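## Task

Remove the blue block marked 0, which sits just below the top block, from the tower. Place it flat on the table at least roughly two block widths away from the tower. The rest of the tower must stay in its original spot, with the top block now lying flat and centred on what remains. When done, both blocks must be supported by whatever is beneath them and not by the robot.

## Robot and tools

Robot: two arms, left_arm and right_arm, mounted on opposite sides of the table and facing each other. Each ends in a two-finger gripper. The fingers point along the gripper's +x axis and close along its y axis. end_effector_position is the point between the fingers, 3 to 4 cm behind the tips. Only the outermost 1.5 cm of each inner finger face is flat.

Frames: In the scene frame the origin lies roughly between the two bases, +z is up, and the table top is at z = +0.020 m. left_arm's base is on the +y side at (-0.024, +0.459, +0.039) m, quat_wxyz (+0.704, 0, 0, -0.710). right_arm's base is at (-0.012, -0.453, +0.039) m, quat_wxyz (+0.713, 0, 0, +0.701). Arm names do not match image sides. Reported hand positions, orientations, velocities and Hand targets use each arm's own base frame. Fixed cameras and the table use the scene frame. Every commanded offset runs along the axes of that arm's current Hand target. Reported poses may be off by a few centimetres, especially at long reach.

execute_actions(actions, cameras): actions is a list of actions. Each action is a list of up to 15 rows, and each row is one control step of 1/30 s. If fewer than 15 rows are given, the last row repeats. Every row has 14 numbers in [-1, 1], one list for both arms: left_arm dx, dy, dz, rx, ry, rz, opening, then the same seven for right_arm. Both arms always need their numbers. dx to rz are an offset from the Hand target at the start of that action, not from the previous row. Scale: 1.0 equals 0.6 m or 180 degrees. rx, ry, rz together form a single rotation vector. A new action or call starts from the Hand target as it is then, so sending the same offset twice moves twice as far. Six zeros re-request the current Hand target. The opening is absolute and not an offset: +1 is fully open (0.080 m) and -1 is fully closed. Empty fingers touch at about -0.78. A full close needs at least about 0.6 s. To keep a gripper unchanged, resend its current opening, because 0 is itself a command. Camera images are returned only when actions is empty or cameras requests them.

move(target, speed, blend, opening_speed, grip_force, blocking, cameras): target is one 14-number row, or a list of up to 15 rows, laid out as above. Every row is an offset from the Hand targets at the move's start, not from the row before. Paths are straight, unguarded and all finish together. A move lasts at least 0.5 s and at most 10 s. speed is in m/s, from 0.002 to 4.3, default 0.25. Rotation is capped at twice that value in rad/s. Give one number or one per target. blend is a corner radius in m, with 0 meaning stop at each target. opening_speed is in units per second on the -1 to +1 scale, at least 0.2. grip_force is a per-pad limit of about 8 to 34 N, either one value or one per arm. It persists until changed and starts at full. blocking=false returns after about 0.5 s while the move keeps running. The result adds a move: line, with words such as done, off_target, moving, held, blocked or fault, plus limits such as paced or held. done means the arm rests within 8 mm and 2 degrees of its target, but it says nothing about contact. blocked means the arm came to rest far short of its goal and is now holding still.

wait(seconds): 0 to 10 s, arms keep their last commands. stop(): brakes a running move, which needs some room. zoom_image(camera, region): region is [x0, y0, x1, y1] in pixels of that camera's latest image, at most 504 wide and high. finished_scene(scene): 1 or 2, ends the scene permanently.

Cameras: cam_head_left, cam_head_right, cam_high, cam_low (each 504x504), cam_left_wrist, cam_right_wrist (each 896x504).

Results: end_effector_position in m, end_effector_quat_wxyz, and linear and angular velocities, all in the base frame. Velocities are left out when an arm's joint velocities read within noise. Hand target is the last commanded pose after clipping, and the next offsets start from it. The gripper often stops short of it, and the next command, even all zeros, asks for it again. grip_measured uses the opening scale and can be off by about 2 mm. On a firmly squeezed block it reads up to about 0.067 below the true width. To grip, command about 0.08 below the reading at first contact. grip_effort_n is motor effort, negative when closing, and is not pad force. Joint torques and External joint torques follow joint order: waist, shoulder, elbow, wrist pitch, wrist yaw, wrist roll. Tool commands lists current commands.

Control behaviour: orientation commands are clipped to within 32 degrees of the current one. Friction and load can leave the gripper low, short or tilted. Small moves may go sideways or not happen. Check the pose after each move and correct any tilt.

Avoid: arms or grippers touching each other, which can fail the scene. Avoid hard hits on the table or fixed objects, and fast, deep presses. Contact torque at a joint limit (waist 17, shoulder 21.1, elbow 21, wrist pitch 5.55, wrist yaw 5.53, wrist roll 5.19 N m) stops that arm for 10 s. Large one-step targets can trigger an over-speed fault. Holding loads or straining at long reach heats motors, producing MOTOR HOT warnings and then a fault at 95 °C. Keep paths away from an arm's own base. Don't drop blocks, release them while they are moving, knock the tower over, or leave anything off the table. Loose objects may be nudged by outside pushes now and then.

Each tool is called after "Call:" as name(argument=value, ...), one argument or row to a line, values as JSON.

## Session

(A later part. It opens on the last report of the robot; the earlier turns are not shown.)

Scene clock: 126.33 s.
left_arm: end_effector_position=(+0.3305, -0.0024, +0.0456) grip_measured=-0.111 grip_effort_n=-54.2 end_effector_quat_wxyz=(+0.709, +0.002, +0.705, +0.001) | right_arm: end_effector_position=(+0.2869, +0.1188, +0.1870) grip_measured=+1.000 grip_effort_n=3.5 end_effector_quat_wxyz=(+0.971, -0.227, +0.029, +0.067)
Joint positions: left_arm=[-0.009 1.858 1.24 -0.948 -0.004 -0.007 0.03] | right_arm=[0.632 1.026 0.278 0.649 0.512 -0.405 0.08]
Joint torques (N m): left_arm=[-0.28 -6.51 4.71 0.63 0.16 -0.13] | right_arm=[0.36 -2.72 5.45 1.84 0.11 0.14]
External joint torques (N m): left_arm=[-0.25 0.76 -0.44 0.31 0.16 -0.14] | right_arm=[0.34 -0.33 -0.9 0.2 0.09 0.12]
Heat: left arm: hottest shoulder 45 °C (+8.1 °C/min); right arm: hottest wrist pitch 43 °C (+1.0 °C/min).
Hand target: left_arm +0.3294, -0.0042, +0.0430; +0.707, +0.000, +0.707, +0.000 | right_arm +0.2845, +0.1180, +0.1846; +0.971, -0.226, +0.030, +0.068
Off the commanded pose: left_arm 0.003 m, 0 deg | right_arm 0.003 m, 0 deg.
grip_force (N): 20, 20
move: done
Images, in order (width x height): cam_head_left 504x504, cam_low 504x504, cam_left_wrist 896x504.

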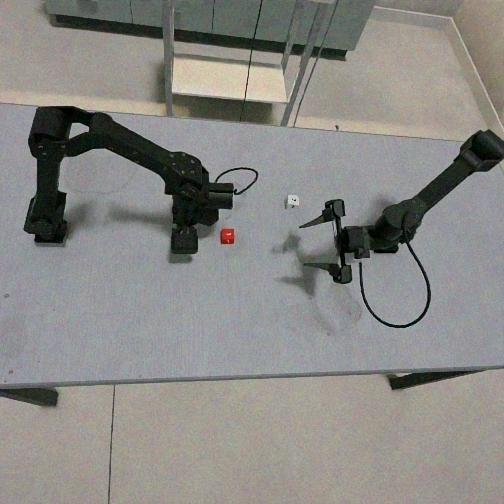

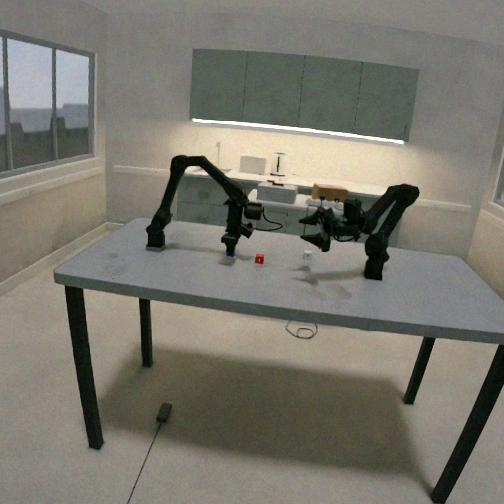

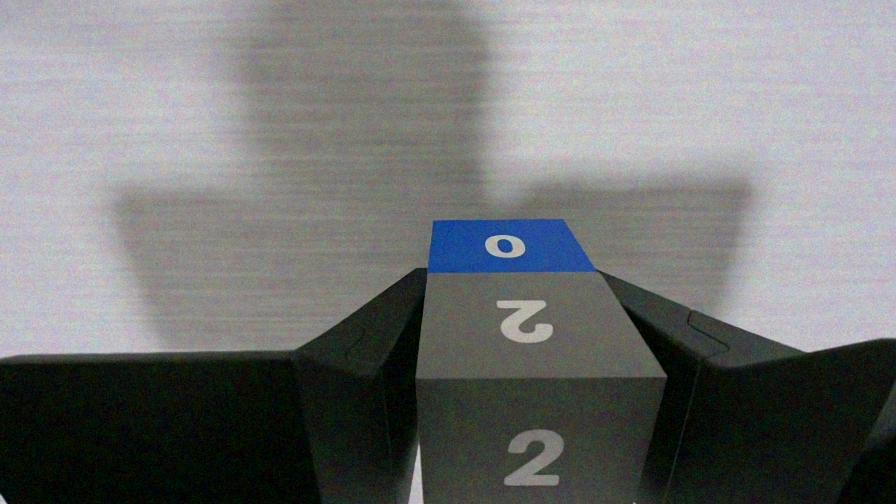

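Call:
move(
  target=[0.0155,0,0,0,0,0,-0.35,0,0,0,0,0,0,1],
  speed=0.05,
  cameras=["cam_low","cam_left_wrist"],
)

Call:
zoom_image(
  camera="cam_low",
  region=[210, 210, 290, 270],
)

Scene clock: 131.17 s.
left_arm: end_effector_position=(+0.3309, -0.0024, +0.0371) grip_measured=-0.111 grip_effort_n=-54.2 end_effector_quat_wxyz=(+0.710, +0.002, +0.704, +0.001) | right_arm: end_effector_position=(+0.2869, +0.1188, +0.1870) grip_measured=+1.000 grip_effort_n=3.5 end_effector_quat_wxyz=(+0.971, -0.227, +0.029, +0.067)
Joint positions: left_arm=[-0.009 1.87 1.22 -0.913 -0.004 -0.007 0.03] | right_arm=[0.632 1.026 0.278 0.649 0.512 -0.405 0.08]
Joint torques (N m): left_arm=[-0.24 -6.25 4.64 0.65 0.14 -0.16] | right_arm=[0.36 -2.73 5.46 1.84 0.11 0.14]
External joint torques (N m): left_arm=[-0.18 1.02 -0.38 0.35 0.14 -0.16] | right_arm=[0.36 -0.26 -1.05 0.15 0.08 0.11]
Heat: left arm: hottest shoulder 44 °C (+6.1 °C/min); right arm: hottest wrist pitch 43 °C (+1.0 °C/min).
Hand target: left_arm +0.3295, -0.0042, +0.0338; +0.707, +0.000, +0.707, +0.000 | right_arm +0.2845, +0.1180, +0.1846; +0.971, -0.226, +0.030, +0.068
Off the commanded pose: left_arm 0.004 m, 1 deg | right_arm 0.003 m, 0 deg.
grip_force (N): 20, 20
move: done
Images, in order (width x height): cam_low 504x504, cam_left_wrist 896x504.

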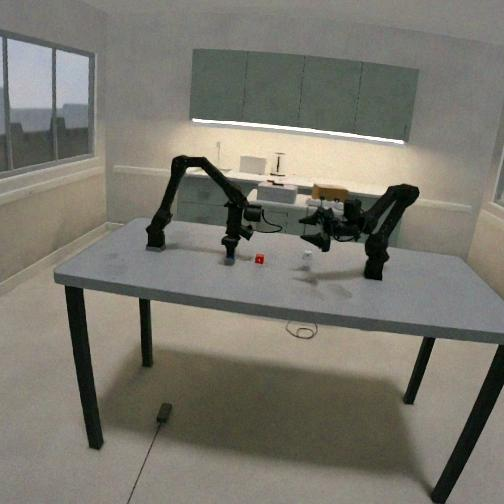

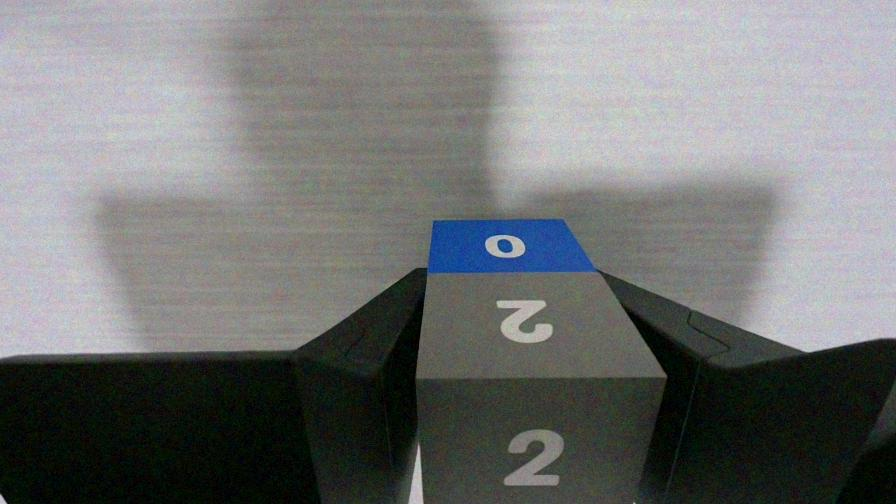

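Scaled by 6.300.

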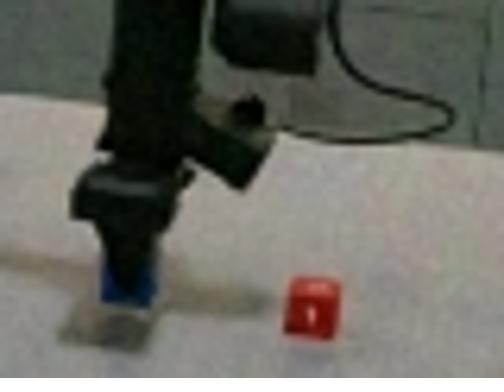

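Call:
move(
  target=[0.0117,0,0,0,0,0,-0.35,0,0,0,0,0,0,1],
  speed=0.02,
  cameras=["cam_low","cam_left_wrist"],
)

Call:
zoom_image(
  camera="cam_low",
  region=[210, 210, 290, 270],
)

Scene clock: 135.53 s.
left_arm: end_effector_position=(+0.3312, -0.0024, +0.0305) grip_measured=-0.111 grip_effort_n=-54.2 end_effector_quat_wxyz=(+0.710, +0.002, +0.704, +0.001) | right_arm: end_effector_position=(+0.2869, +0.1188, +0.1870) grip_measured=+1.000 grip_effort_n=3.0 end_effector_quat_wxyz=(+0.971, -0.227, +0.029, +0.067)
Joint positions: left_arm=[-0.009 1.88 1.205 -0.886 -0.004 -0.007 0.03] | right_arm=[0.632 1.026 0.278 0.649 0.512 -0.405 0.08]
Joint torques (N m): left_arm=[-0.3 -6.17 4.5 0.7 0.17 -0.15] | right_arm=[0.36 -2.72 5.45 1.84 0.11 0.14]
External joint torques (N m): left_arm=[-0.25 1.11 -0.51 0.36 0.18 -0.15] | right_arm=[0.37 -0.29 -1 0.17 0.08 0.11]
Heat: left arm: hottest shoulder 43 °C (+4.0 °C/min); right arm: hottest wrist pitch 43 °C (+1.0 °C/min).
Hand target: left_arm +0.3294, -0.0042, +0.0268; +0.707, +0.000, +0.707, +0.000 | right_arm +0.2845, +0.1180, +0.1846; +0.971, -0.226, +0.030, +0.068
Off the commanded pose: left_arm 0.004 m, 1 deg | right_arm 0.003 m, 0 deg.
grip_force (N): 20, 20
move: done
Images, in order (width x height): cam_low 504x504, cam_left_wrist 896x504.

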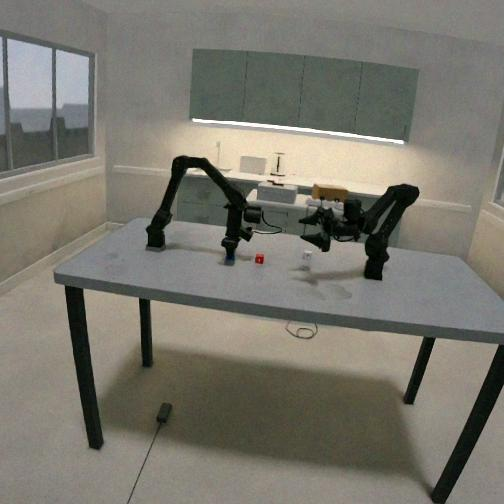

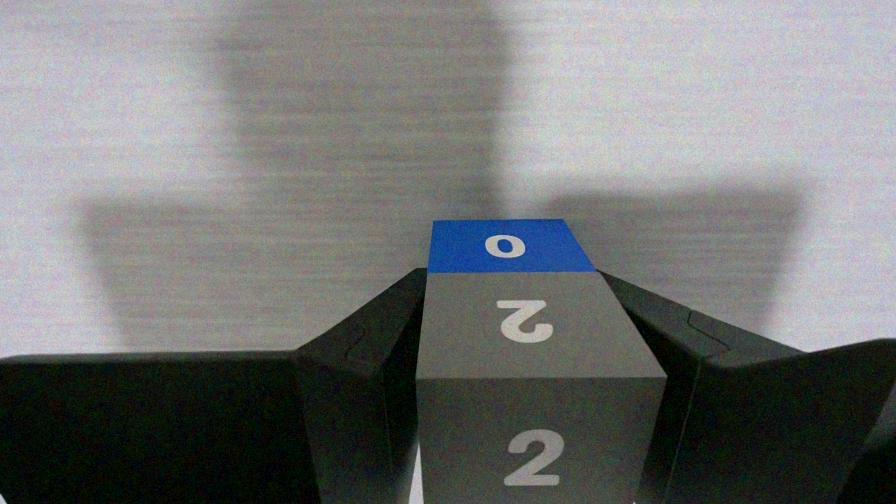

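Scaled by 6.300.

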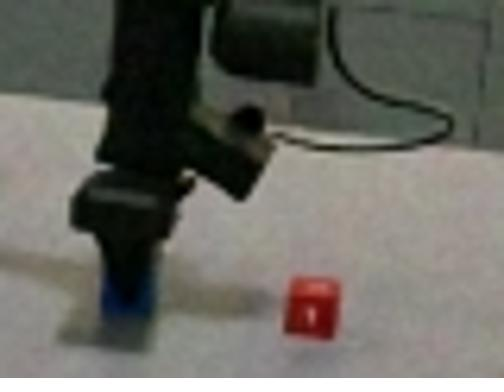

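Call:
move(
  target=[0.0075,0,0,0,0,0,-0.35,0,0,0,0,0,0,1],
  speed=0.015,
  cameras=["cam_low"],
)

Call:
zoom_image(
  camera="cam_low",
  region=[210, 210, 290, 270],
)

Scene clock: 139.63 s.
left_arm: end_effector_position=(+0.3308, -0.0026, +0.0292) grip_measured=-0.111 grip_effort_n=-54.2 end_effector_quat_wxyz=(+0.711, +0.002, +0.703, +0.001) | right_arm: end_effector_position=(+0.2869, +0.1188, +0.1870) grip_measured=+1.000 grip_effort_n=3.5 end_effector_quat_wxyz=(+0.971, -0.227, +0.029, +0.067)
Joint positions: left_arm=[-0.009 1.88 1.199 -0.879 -0.004 -0.008 0.03] | right_arm=[0.632 1.026 0.278 0.649 0.512 -0.405 0.08]
Joint torques (N m): left_arm=[-0.15 -5.4 3.97 1.34 0.17 -0.14] | right_arm=[0.36 -2.72 5.46 1.84 0.11 0.14]
External joint torques (N m): left_arm=[-0.13 2 -1.11 1 0.18 -0.14] | right_arm=[0.36 -0.34 -0.92 0.2 0.09 0.12]
Heat: left arm: hottest shoulder 42 °C (+2.0 °C/min); right arm: hottest wrist pitch 43 °C (+1.0 °C/min).
Hand target: left_arm +0.3295, -0.0042, +0.0223; +0.707, +0.000, +0.707, +0.000 | right_arm +0.2845, +0.1180, +0.1846; +0.971, -0.226, +0.030, +0.068
Off the commanded pose: left_arm 0.007 m, 1 deg | right_arm 0.003 m, 0 deg.
grip_force (N): 20, 20
move: done
Images, in order (width x height): cam_low 504x504.

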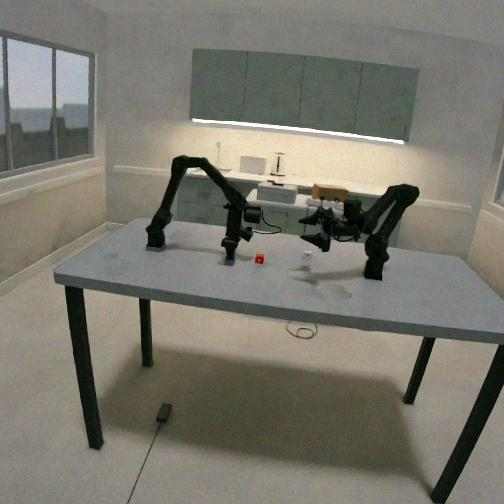

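Scaled by 6.300.

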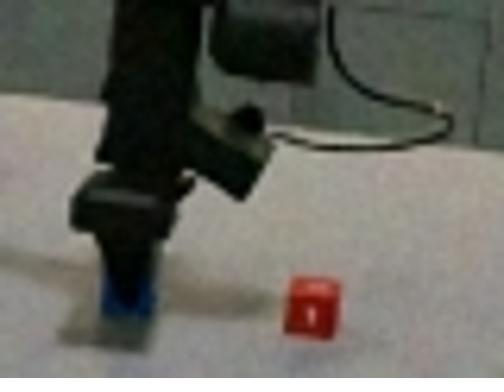

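Call:
move(
  target=[
    [-0.0065,0,0,0,0,0,0.3,0,0,0,0,0,0,1],
    [-0.063,0,0,0,0,0,0.3,0,0,0,0,0,0,1],
  ],
  speed=0.1,
  opening_speed=0.6,
  cameras=["cam_low","cam_left_wrist"],
)

Call:
zoom_image(
  camera="cam_low",
  region=[210, 210, 290, 270],
)

Scene clock: 147.30 s.
left_arm: end_effector_position=(+0.3264, -0.0026, +0.0544) grip_measured=+0.297 grip_effort_n=16.5 end_effector_quat_wxyz=(+0.700, +0.002, +0.714, +0.001) | right_arm: end_effector_position=(+0.2869, +0.1188, +0.1870) grip_measured=+1.000 grip_effort_n=3.5 end_effector_quat_wxyz=(+0.971, -0.227, +0.029, +0.067)
Joint positions: left_arm=[-0.009 1.851 1.269 -1.008 -0.003 -0.008 0.048] | right_arm=[0.632 1.026 0.278 0.649 0.512 -0.405 0.08]
Joint torques (N m): left_arm=[-0.18 -8.18 6.67 0.35 0.13 -0.15] | right_arm=[0.36 -2.72 5.45 1.84 0.11 0.14]
External joint torques (N m): left_arm=[-0.07 -0.94 1.54 0.08 0.13 -0.15] | right_arm=[0.37 -0.23 -1.05 0.15 0.08 0.11]
Heat: left arm: hottest shoulder 40 °C (-1.0 °C/min); right arm: hottest wrist pitch 43 °C (+1.0 °C/min).
Hand target: left_arm +0.3295, -0.0042, +0.0601; +0.707, +0.000, +0.707, +0.000 | right_arm +0.2845, +0.1180, +0.1846; +0.971, -0.226, +0.030, +0.068
Off the commanded pose: left_arm 0.007 m, 1 deg | right_arm 0.003 m, 0 deg.
grip_force (N): 20, 20
move: done
Images, in order (width x height): cam_low 504x504, cam_left_wrist 896x504.

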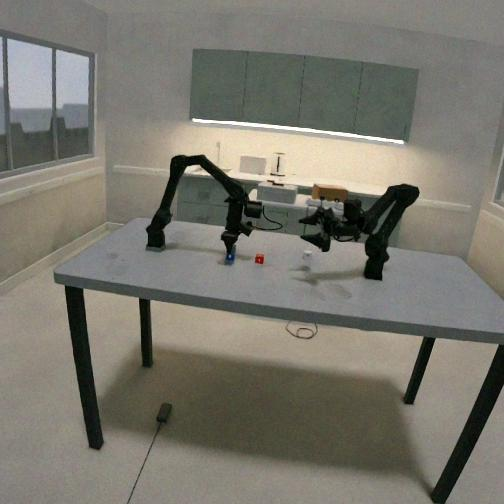

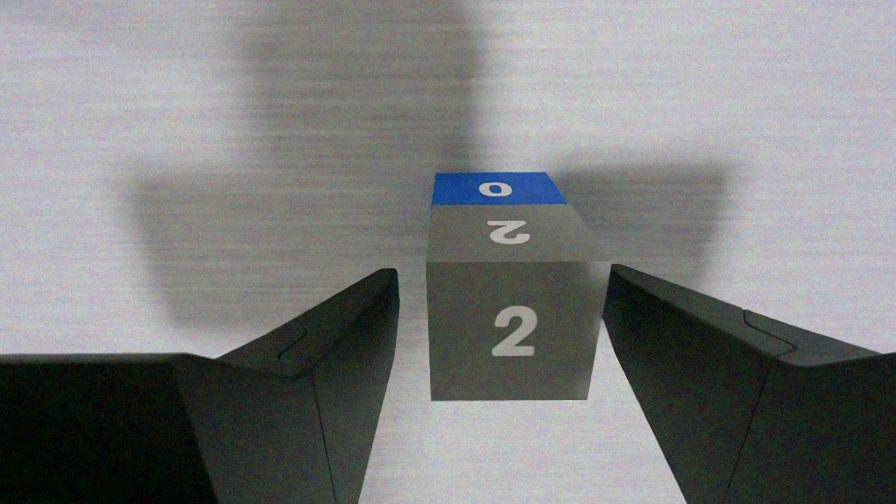

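Scaled by 6.300.

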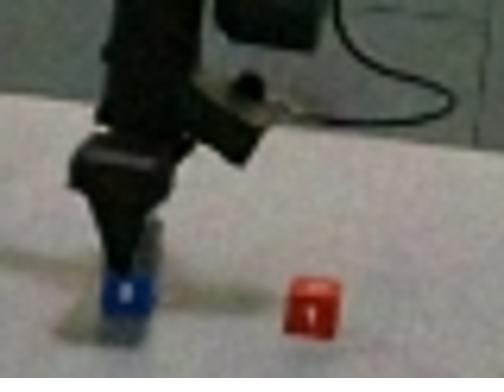

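Call:
move(
  target=[-0.0117,-0.002,0.005,0,0,0,0.3,0,0,0,0,0,0,1],
  speed=0.1,
  cameras=["cam_left_wrist"],
)

Scene clock: 153.60 s.
left_arm: end_effector_position=(+0.3294, -0.0036, +0.0620) grip_measured=+0.297 grip_effort_n=16.5 end_effector_quat_wxyz=(+0.701, +0.002, +0.713, +0.001) | right_arm: end_effector_position=(+0.2869, +0.1188, +0.1870) grip_measured=+1.000 grip_effort_n=3.5 end_effector_quat_wxyz=(+0.971, -0.227, +0.029, +0.067)
Joint positions: left_arm=[-0.012 1.851 1.301 -1.038 -0.003 -0.011 0.048] | right_arm=[0.632 1.026 0.278 0.649 0.512 -0.405 0.08]
Joint torques (N m): left_arm=[-0.23 -7.93 6.75 0.34 0.13 -0.16] | right_arm=[0.36 -2.73 5.46 1.84 0.11 0.14]
External joint torques (N m): left_arm=[-0.2 -0.67 1.52 0.03 0.14 -0.16] | right_arm=[0.36 -0.33 -0.93 0.19 0.09 0.11]
Heat: left arm: hottest shoulder 40 °C (-4.0 °C/min); right arm: hottest wrist pitch 43 °C (+1.0 °C/min).
Hand target: left_arm +0.3325, -0.0054, +0.0671; +0.707, +0.000, +0.707, +0.000 | right_arm +0.2845, +0.1180, +0.1846; +0.971, -0.226, +0.030, +0.068
Off the commanded pose: left_arm 0.006 m, 1 deg | right_arm 0.003 m, 0 deg.
grip_force (N): 20, 20
move: done
Images, in order (width x height): cam_left_wrist 896x504.

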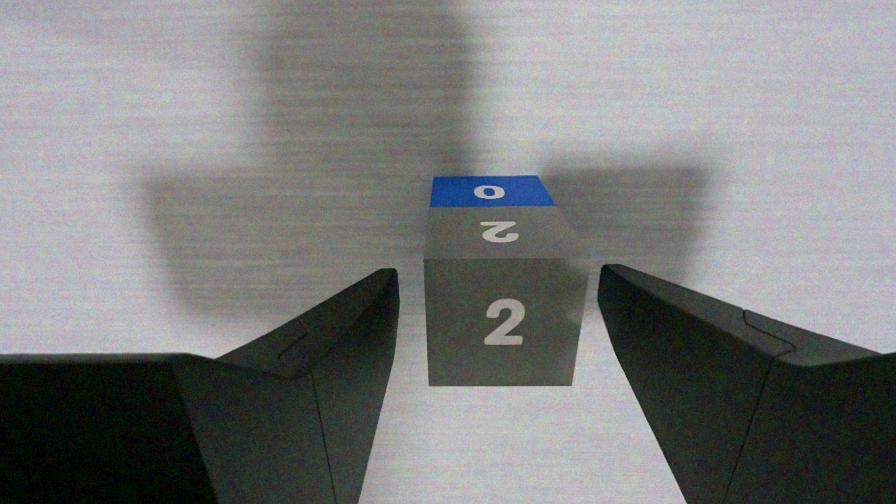

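Call:
move(
  target=[
    [0,0,0,0,0,0,-0.35,0,0,0,0,0,0,1],
    [-0.063,0,0,0,0,0,-0.35,0,0,0,0,0,0,1],
    [-0.063,0.003,0.1933,0,0,0,-0.35,0,0,0,0,0,0,1],
    [-0.0265,0.003,0.1933,0,0,0,-0.35,0,0,0,0,0,0,1],
  ],
  speed=[0.1,0.08,0.15,0.08],
  blend=[0,0.01,0,0],
  opening_speed=0.8,
  cameras=["cam_low","cam_left_wrist","cam_head_left"],
)

Call:
zoom_image(
  camera="cam_low",
  region=[210, 210, 290, 270],
)

Call:
zoom_image(
  camera="cam_head_left",
  region=[160, 200, 260, 270],
)

Scene clock: 171.00 s.
left_arm: end_effector_position=(+0.4490, -0.0044, +0.0863) grip_measured=-0.111 grip_effort_n=-54.2 end_effector_quat_wxyz=(+0.709, +0.001, +0.705, +0.001) | right_arm: end_effector_position=(+0.2869, +0.1188, +0.1870) grip_measured=+1.000 grip_effort_n=3.5 end_effector_quat_wxyz=(+0.971, -0.227, +0.029, +0.067)
Joint positions: left_arm=[-0.011 2.298 2.072 -1.339 -0.003 -0.011 0.03] | right_arm=[0.632 1.026 0.278 0.649 0.512 -0.405 0.08]
Joint torques (N m): left_arm=[0.28 -9.6 5.01 0.66 0.15 0.06] | right_arm=[0.36 -2.73 5.46 1.84 0.11 0.14]
External joint torques (N m): left_arm=[0.29 0.94 -0.53 0.34 0.16 0.06] | right_arm=[0.34 -0.33 -0.94 0.19 0.09 0.12]
Heat: left arm: hottest shoulder 38 °C (-7.0 °C/min); right arm: hottest wrist pitch 43 °C (+0.0 °C/min).
Hand target: left_arm +0.4484, -0.0035, +0.0829; +0.707, +0.000, +0.707, +0.000 | right_arm +0.2845, +0.1180, +0.1846; +0.971, -0.226, +0.030, +0.068
Off the commanded pose: left_arm 0.003 m, 0 deg | right_arm 0.003 m, 0 deg.
grip_force (N): 20, 20
move: done
Images, in order (width x height): cam_head_left 504x504, cam_low 504x504, cam_left_wrist 896x504.

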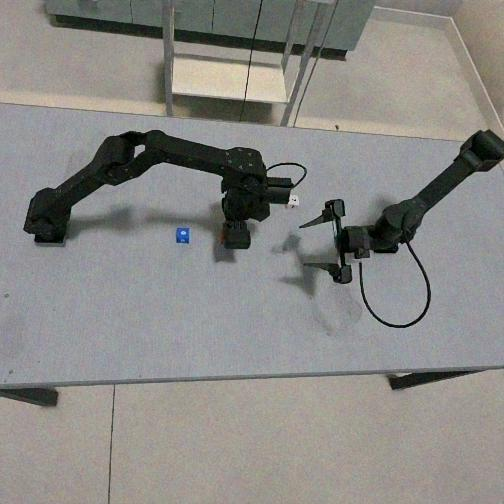

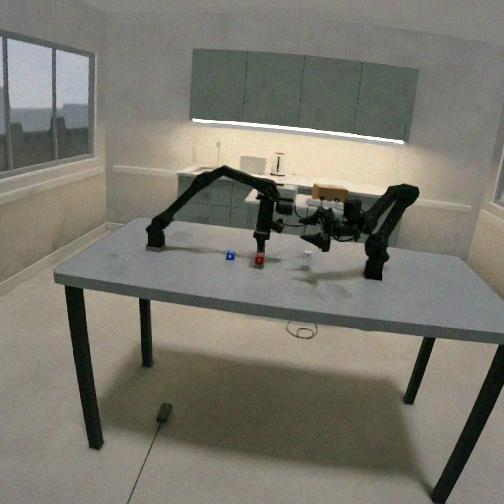

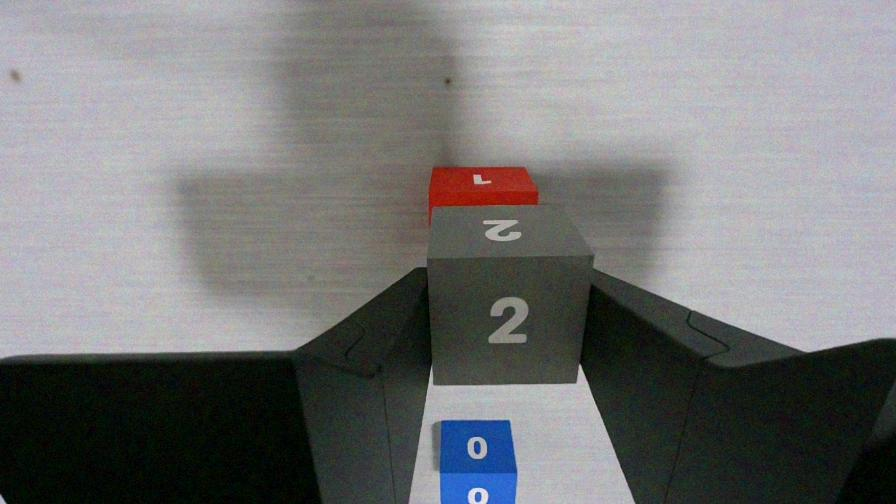

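Scaled by 6.300.

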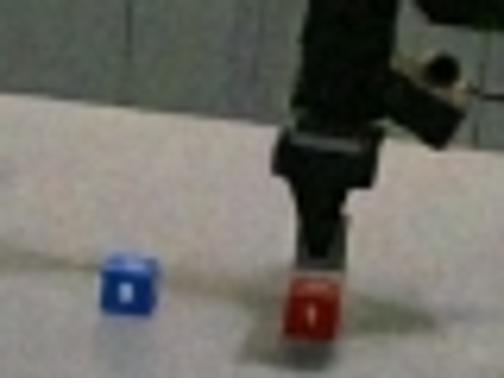

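Scaled by 5.040.

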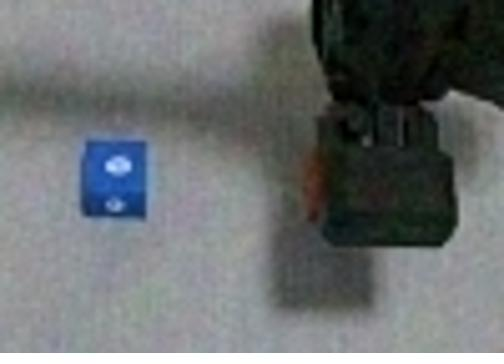

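Call:
zoom_image(
  camera="cam_left_wrist",
  region=[390, 140, 630, 400],
)

Scaled by 1.938.

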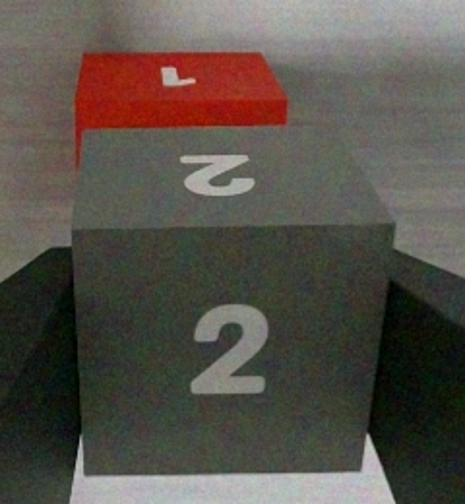

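Call:
move(
  target=[
    [0,0.005,-0.002,0,0,0,-0.35,0,0,0,0,0,0,1],
    [0.0225,0.005,-0.002,0,0,0,-0.35,0,0,0,0,0,0,1],
  ],
  speed=0.05,
  cameras=["cam_low","cam_left_wrist"],
)

Call:
zoom_image(
  camera="cam_left_wrist",
  region=[390, 140, 630, 400],
)

Call:
zoom_image(
  camera="cam_low",
  region=[235, 230, 285, 270],
)

Scene clock: 195.37 s.
left_arm: end_effector_position=(+0.4479, -0.0011, +0.0709) grip_measured=-0.111 grip_effort_n=-54.2 end_effector_quat_wxyz=(+0.708, +0.000, +0.706, +0.002) | right_arm: end_effector_position=(+0.2869, +0.1188, +0.1870) grip_measured=+1.000 grip_effort_n=3.0 end_effector_quat_wxyz=(+0.971, -0.227, +0.029, +0.067)
Joint positions: left_arm=[-0.004 2.298 2.011 -1.282 -0.003 -0.007 0.03] | right_arm=[0.632 1.026 0.278 0.649 0.512 -0.405 0.08]
Joint torques (N m): left_arm=[0.21 -9.88 5.03 0.65 0.13 0.15] | right_arm=[0.36 -2.72 5.46 1.84 0.11 0.14]
External joint torques (N m): left_arm=[0.16 0.61 -0.48 0.33 0.15 0.16] | right_arm=[0.36 -0.37 -0.9 0.21 0.08 0.12]
Heat: left arm: hottest shoulder 40 °C (-3.0 °C/min); right arm: hottest wrist pitch 43 °C (+0.0 °C/min).
Hand target: left_arm +0.4472, -0.0005, +0.0694; +0.707, +0.000, +0.707, +0.000 | right_arm +0.2845, +0.1180, +0.1846; +0.971, -0.226, +0.030, +0.068
Off the commanded pose: left_arm 0.002 m, 0 deg | right_arm 0.003 m, 0 deg.
grip_force (N): 20, 20
move: done
Images, in order (width x height): cam_low 504x504, cam_left_wrist 896x504.

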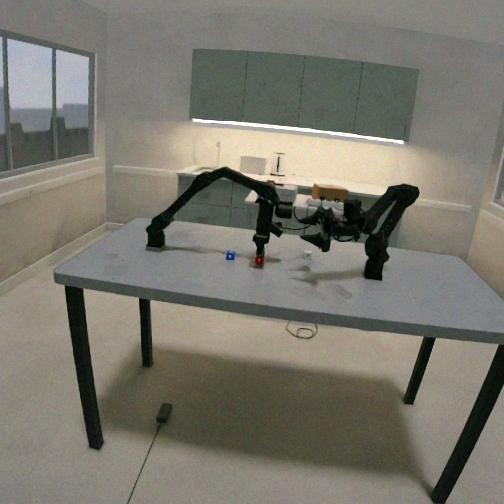

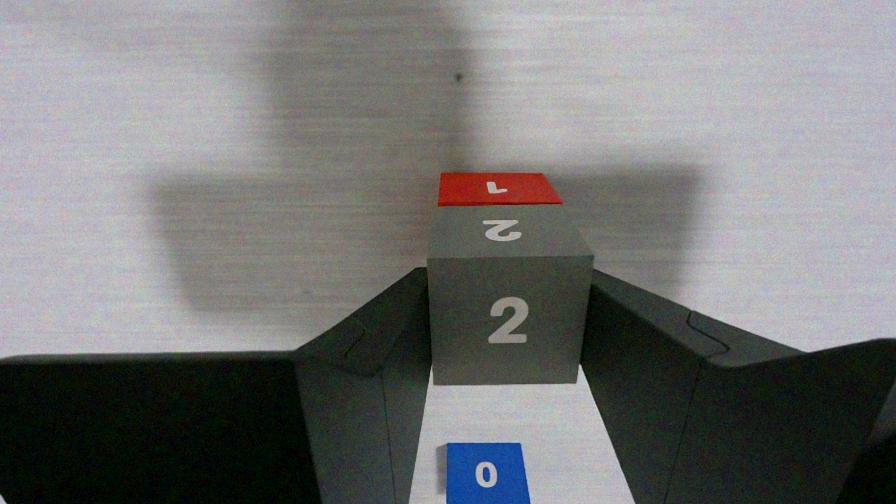

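Scaled by 1.938.

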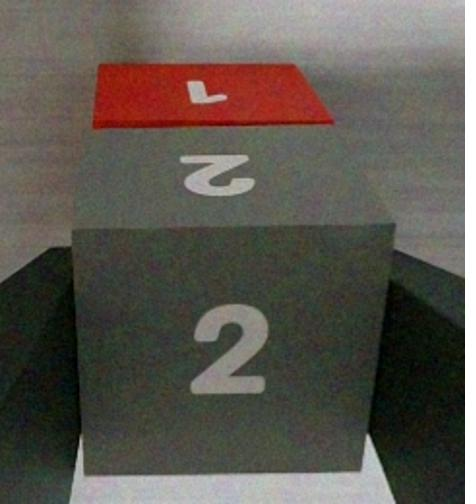

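Scaled by 10.080.

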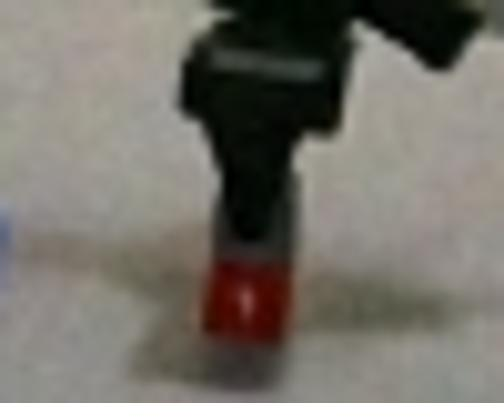

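Call:
move(
  target=[
    [0,-0.0055,0,0,0,0,-0.35,0,0,0,0,0,0,1],
    [0.0065,-0.0055,0,0,0,0,-0.35,0,0,0,0,0,0,1],
  ],
  speed=0.03,
  cameras=["cam_low","cam_left_wrist"],
)

Call:
zoom_image(
  camera="cam_left_wrist",
  region=[390, 140, 630, 400],
)

Call:
zoom_image(
  camera="cam_low",
  region=[235, 230, 285, 270],
)

Scene clock: 210.23 s.
left_arm: end_effector_position=(+0.4484, -0.0020, +0.0679) grip_measured=-0.111 grip_effort_n=-54.2 end_effector_quat_wxyz=(+0.709, +0.000, +0.705, +0.001) | right_arm: end_effector_position=(+0.2869, +0.1188, +0.1870) grip_measured=+1.000 grip_effort_n=3.5 end_effector_quat_wxyz=(+0.971, -0.227, +0.029, +0.067)
Joint positions: left_arm=[-0.005 2.298 2 -1.267 -0.002 -0.007 0.03] | right_arm=[0.632 1.026 0.278 0.649 0.512 -0.405 0.08]
Joint torques (N m): left_arm=[-0.17 -9.95 4.8 0.67 0.08 -0.06] | right_arm=[0.36 -2.72 5.46 1.84 0.11 0.14]
External joint torques (N m): left_arm=[-0.24 0.6 -0.75 0.34 0.1 -0.06] | right_arm=[0.36 -0.33 -0.96 0.19 0.08 0.11]
Heat: left arm: hottest shoulder 41 °C (+1.0 °C/min); right arm: hottest wrist pitch 43 °C (+0.0 °C/min).
Hand target: left_arm +0.4473, -0.0039, +0.0655; +0.707, +0.000, +0.707, +0.000 | right_arm +0.2845, +0.1180, +0.1846; +0.971, -0.226, +0.030, +0.068
Off the commanded pose: left_arm 0.003 m, 0 deg | right_arm 0.003 m, 0 deg.
grip_force (N): 20, 20
move: done
Images, in order (width x height): cam_low 504x504, cam_left_wrist 896x504.

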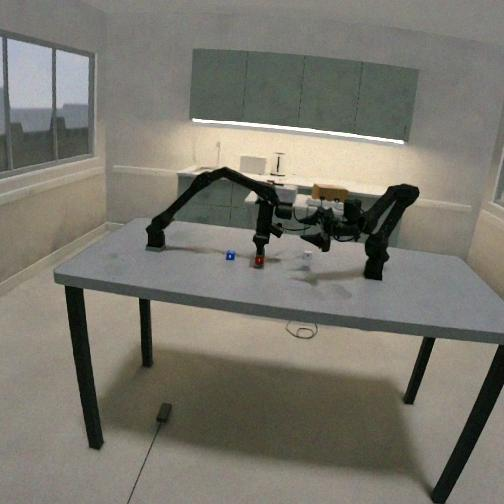

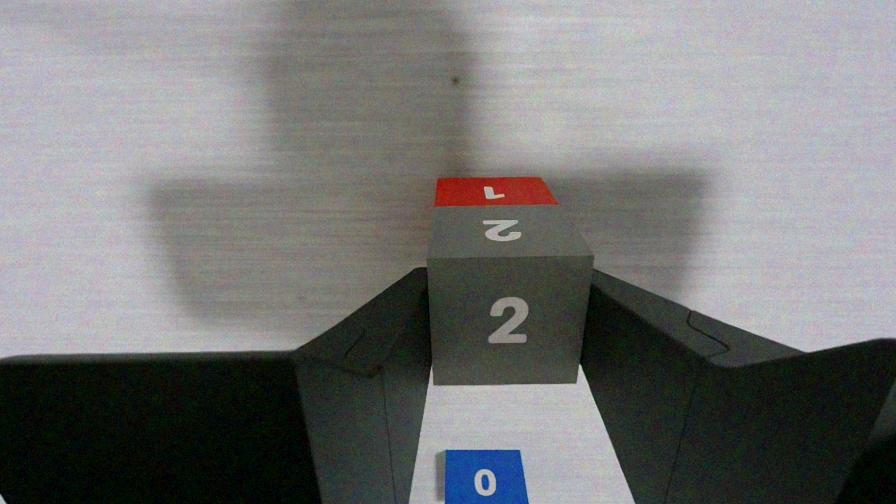

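Scaled by 1.938.

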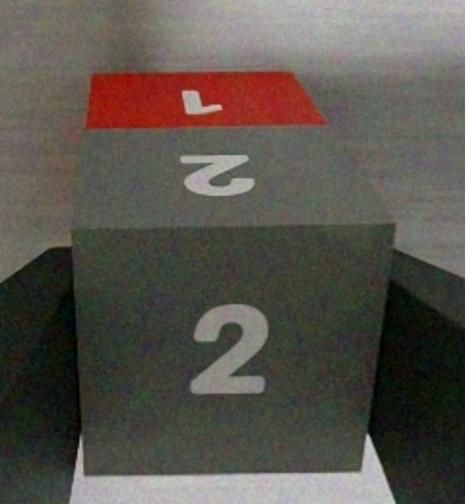

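Scaled by 10.080.

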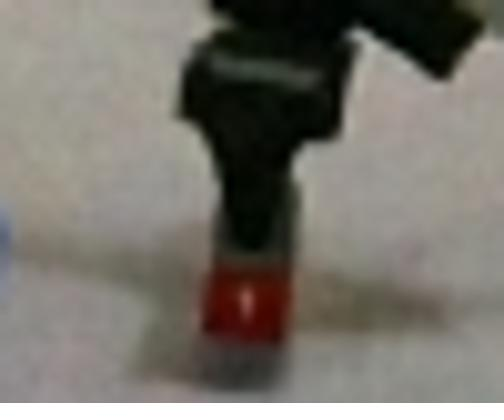

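Call:
move(
  target=[0.0085,0,-0.0007,0,0,0,-0.35,0,0,0,0,0,0,1],
  speed=0.015,
  cameras=["cam_low","cam_left_wrist"],
)

Call:
zoom_image(
  camera="cam_left_wrist",
  region=[390, 140, 630, 400],
)

Call:
zoom_image(
  camera="cam_low",
  region=[235, 230, 285, 270],
)

Scene clock: 213.97 s.
left_arm: end_effector_position=(+0.4478, -0.0020, +0.0657) grip_measured=-0.111 grip_effort_n=-54.2 end_effector_quat_wxyz=(+0.709, +0.000, +0.705, +0.001) | right_arm: end_effector_position=(+0.2869, +0.1188, +0.1870) grip_measured=+1.000 grip_effort_n=3.5 end_effector_quat_wxyz=(+0.971, -0.227, +0.029, +0.067)
Joint positions: left_arm=[-0.005 2.294 1.985 -1.255 -0.002 -0.007 0.03] | right_arm=[0.632 1.026 0.278 0.649 0.512 -0.405 0.08]
Joint torques (N m): left_arm=[-0.27 -9.67 4.17 1.08 0.11 -0.06] | right_arm=[0.36 -2.72 5.45 1.84 0.11 0.14]
External joint torques (N m): left_arm=[-0.18 0.65 -1.27 0.76 0.12 -0.06] | right_arm=[0.35 -0.29 -0.99 0.18 0.09 0.11]
Heat: left arm: hottest shoulder 41 °C (+1.0 °C/min); right arm: hottest wrist pitch 43 °C (+0.0 °C/min).
Hand target: left_arm +0.4468, -0.0038, +0.0605; +0.707, +0.000, +0.707, +0.000 | right_arm +0.2845, +0.1180, +0.1846; +0.971, -0.226, +0.030, +0.068
Off the commanded pose: left_arm 0.006 m, 0 deg | right_arm 0.003 m, 0 deg.
grip_force (N): 20, 20
move: done
Images, in order (width x height): cam_low 504x504, cam_left_wrist 896x504.

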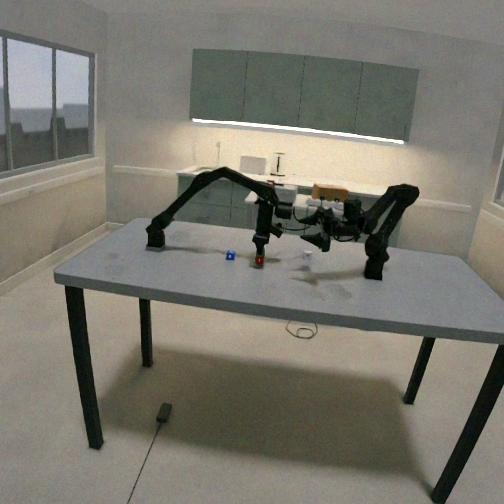

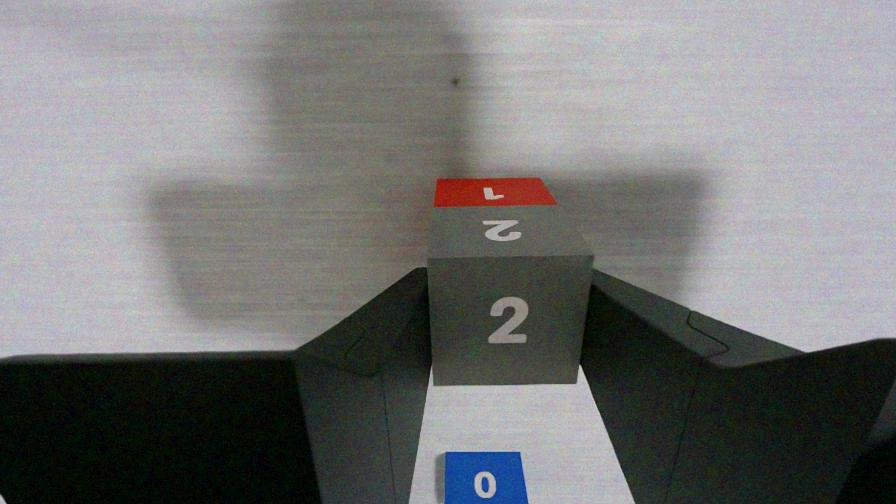

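Scaled by 1.938.

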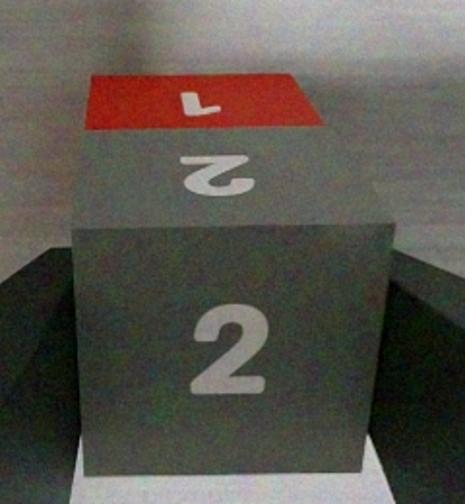

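Scaled by 10.080.

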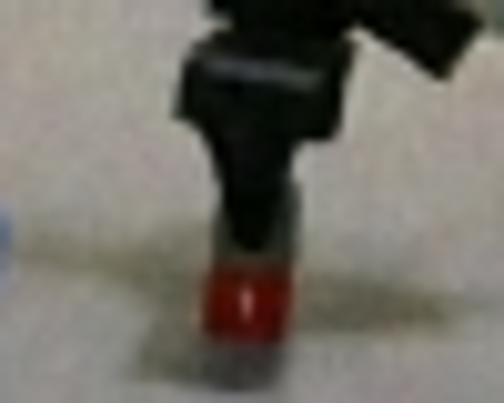

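Call:
move(
  target=[
    [-0.005,0,0,0,0,0,0.35,0,0,0,0,0,0,1],
    [-0.14,0,0,0,0,0,0.35,0,0,0,0,0,0,1],
    [-0.16,0,-0.15,0,0,0,0.35,0,0,0,0,0,0,1],
  ],
  speed=[0.1,0.1,0.2],
  blend=[0,0.02,0],
  opening_speed=0.6,
  cameras=["all"],
)

Call:
zoom_image(
  camera="cam_low",
  region=[215, 225, 285, 275],
)

Call:
zoom_image(
  camera="cam_head_right",
  region=[190, 190, 290, 260],
)

Scene clock: 222.97 s.
left_arm: end_effector_position=(+0.3581, -0.0021, +0.1535) grip_measured=+0.347 grip_effort_n=16.5 end_effector_quat_wxyz=(+0.703, +0.001, +0.711, +0.001) | right_arm: end_effector_position=(+0.2869, +0.1188, +0.1870) grip_measured=+1.000 grip_effort_n=3.5 end_effector_quat_wxyz=(+0.971, -0.227, +0.029, +0.067)
Joint positions: left_arm=[-0.007 1.915 1.752 -1.419 -0.002 -0.007 0.051] | right_arm=[0.632 1.026 0.278 0.649 0.512 -0.405 0.08]
Joint torques (N m): left_arm=[-0.26 -9.2 4.94 0.64 0.07 -0.14] | right_arm=[0.36 -2.72 5.45 1.84 0.11 0.14]
External joint torques (N m): left_arm=[-0.29 -1.23 -0.52 0.33 0.08 -0.14] | right_arm=[0.38 -0.29 -1.01 0.17 0.08 0.11]
Heat: left arm: hottest shoulder 42 °C (+3.0 °C/min); right arm: hottest wrist pitch 43 °C (+0.0 °C/min).
Hand target: left_arm +0.3569, -0.0038, +0.1565; +0.707, +0.000, +0.707, +0.000 | right_arm +0.2845, +0.1180, +0.1846; +0.971, -0.226, +0.030, +0.068
Off the commanded pose: left_arm 0.004 m, 1 deg | right_arm 0.003 m, 0 deg.
grip_force (N): 20, 20
move: done

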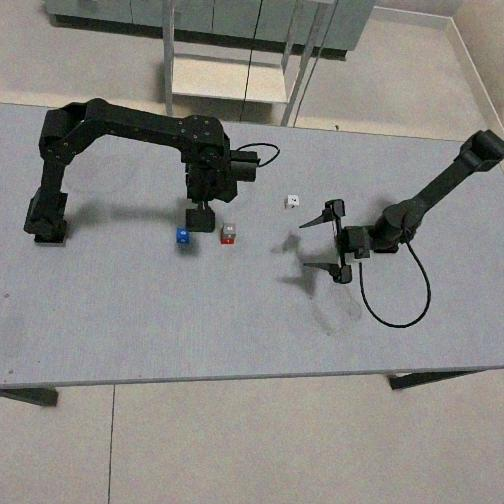

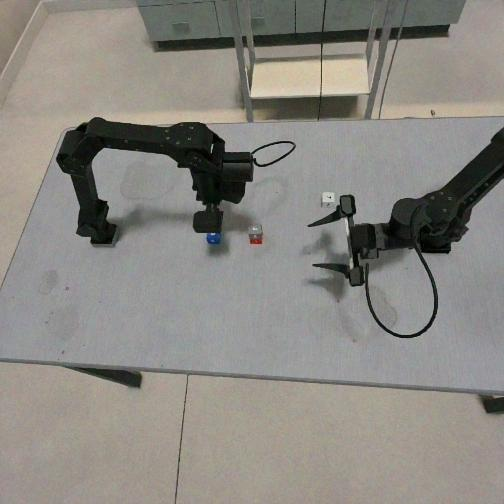

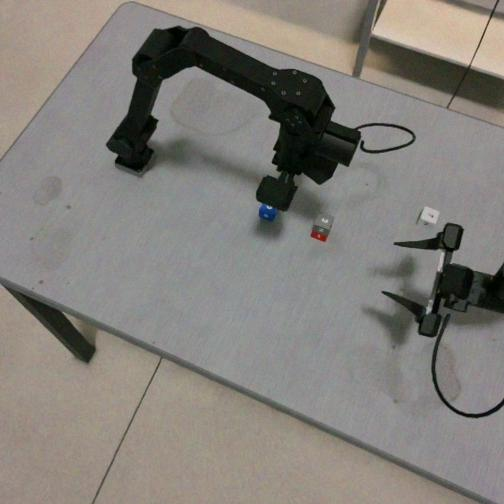

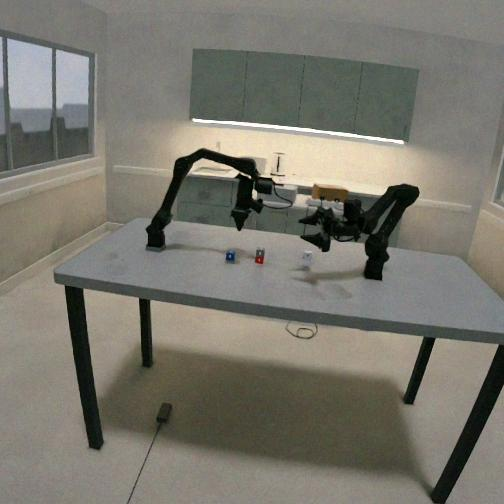

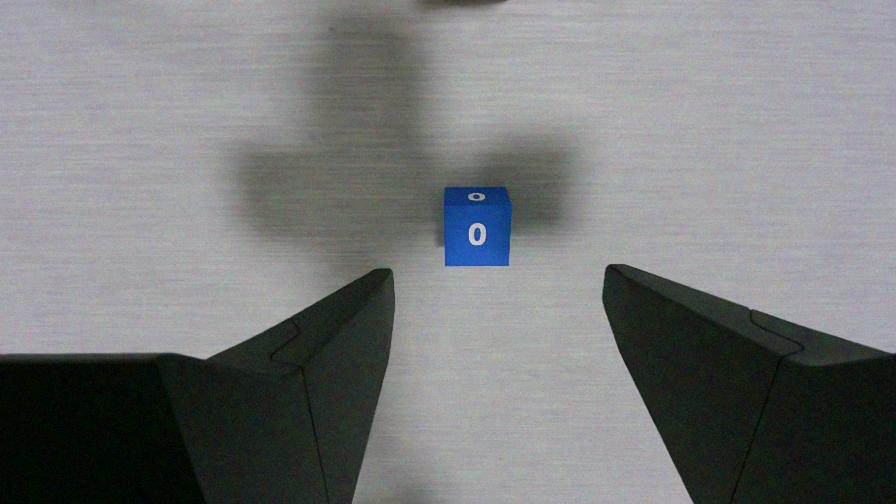

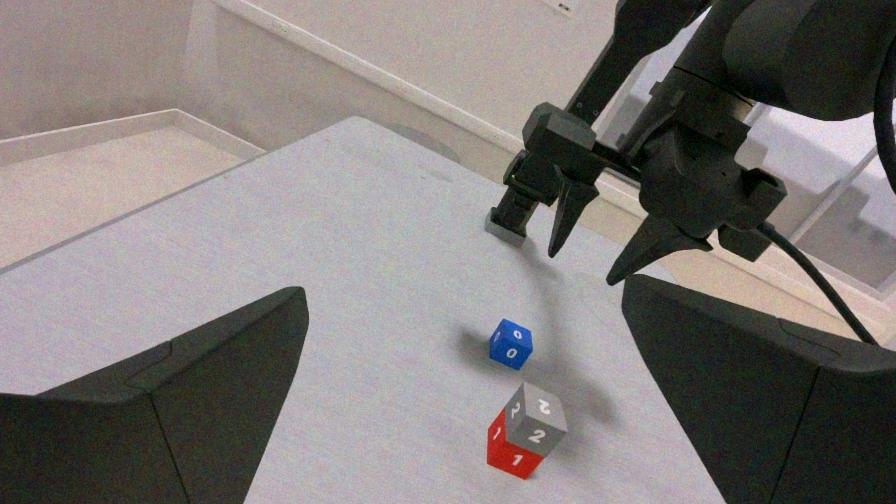

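Scaled by 7.200.

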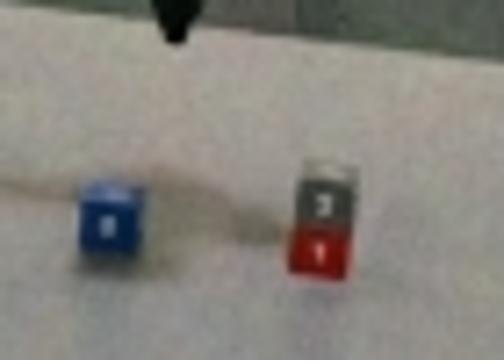

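Scaled by 5.040.

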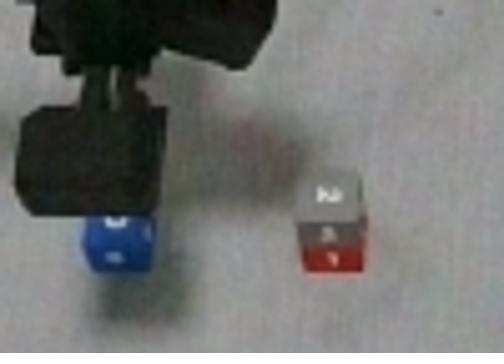

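Call:
finished_scene(
  scene=1,
)

The scene is finished: the task was done.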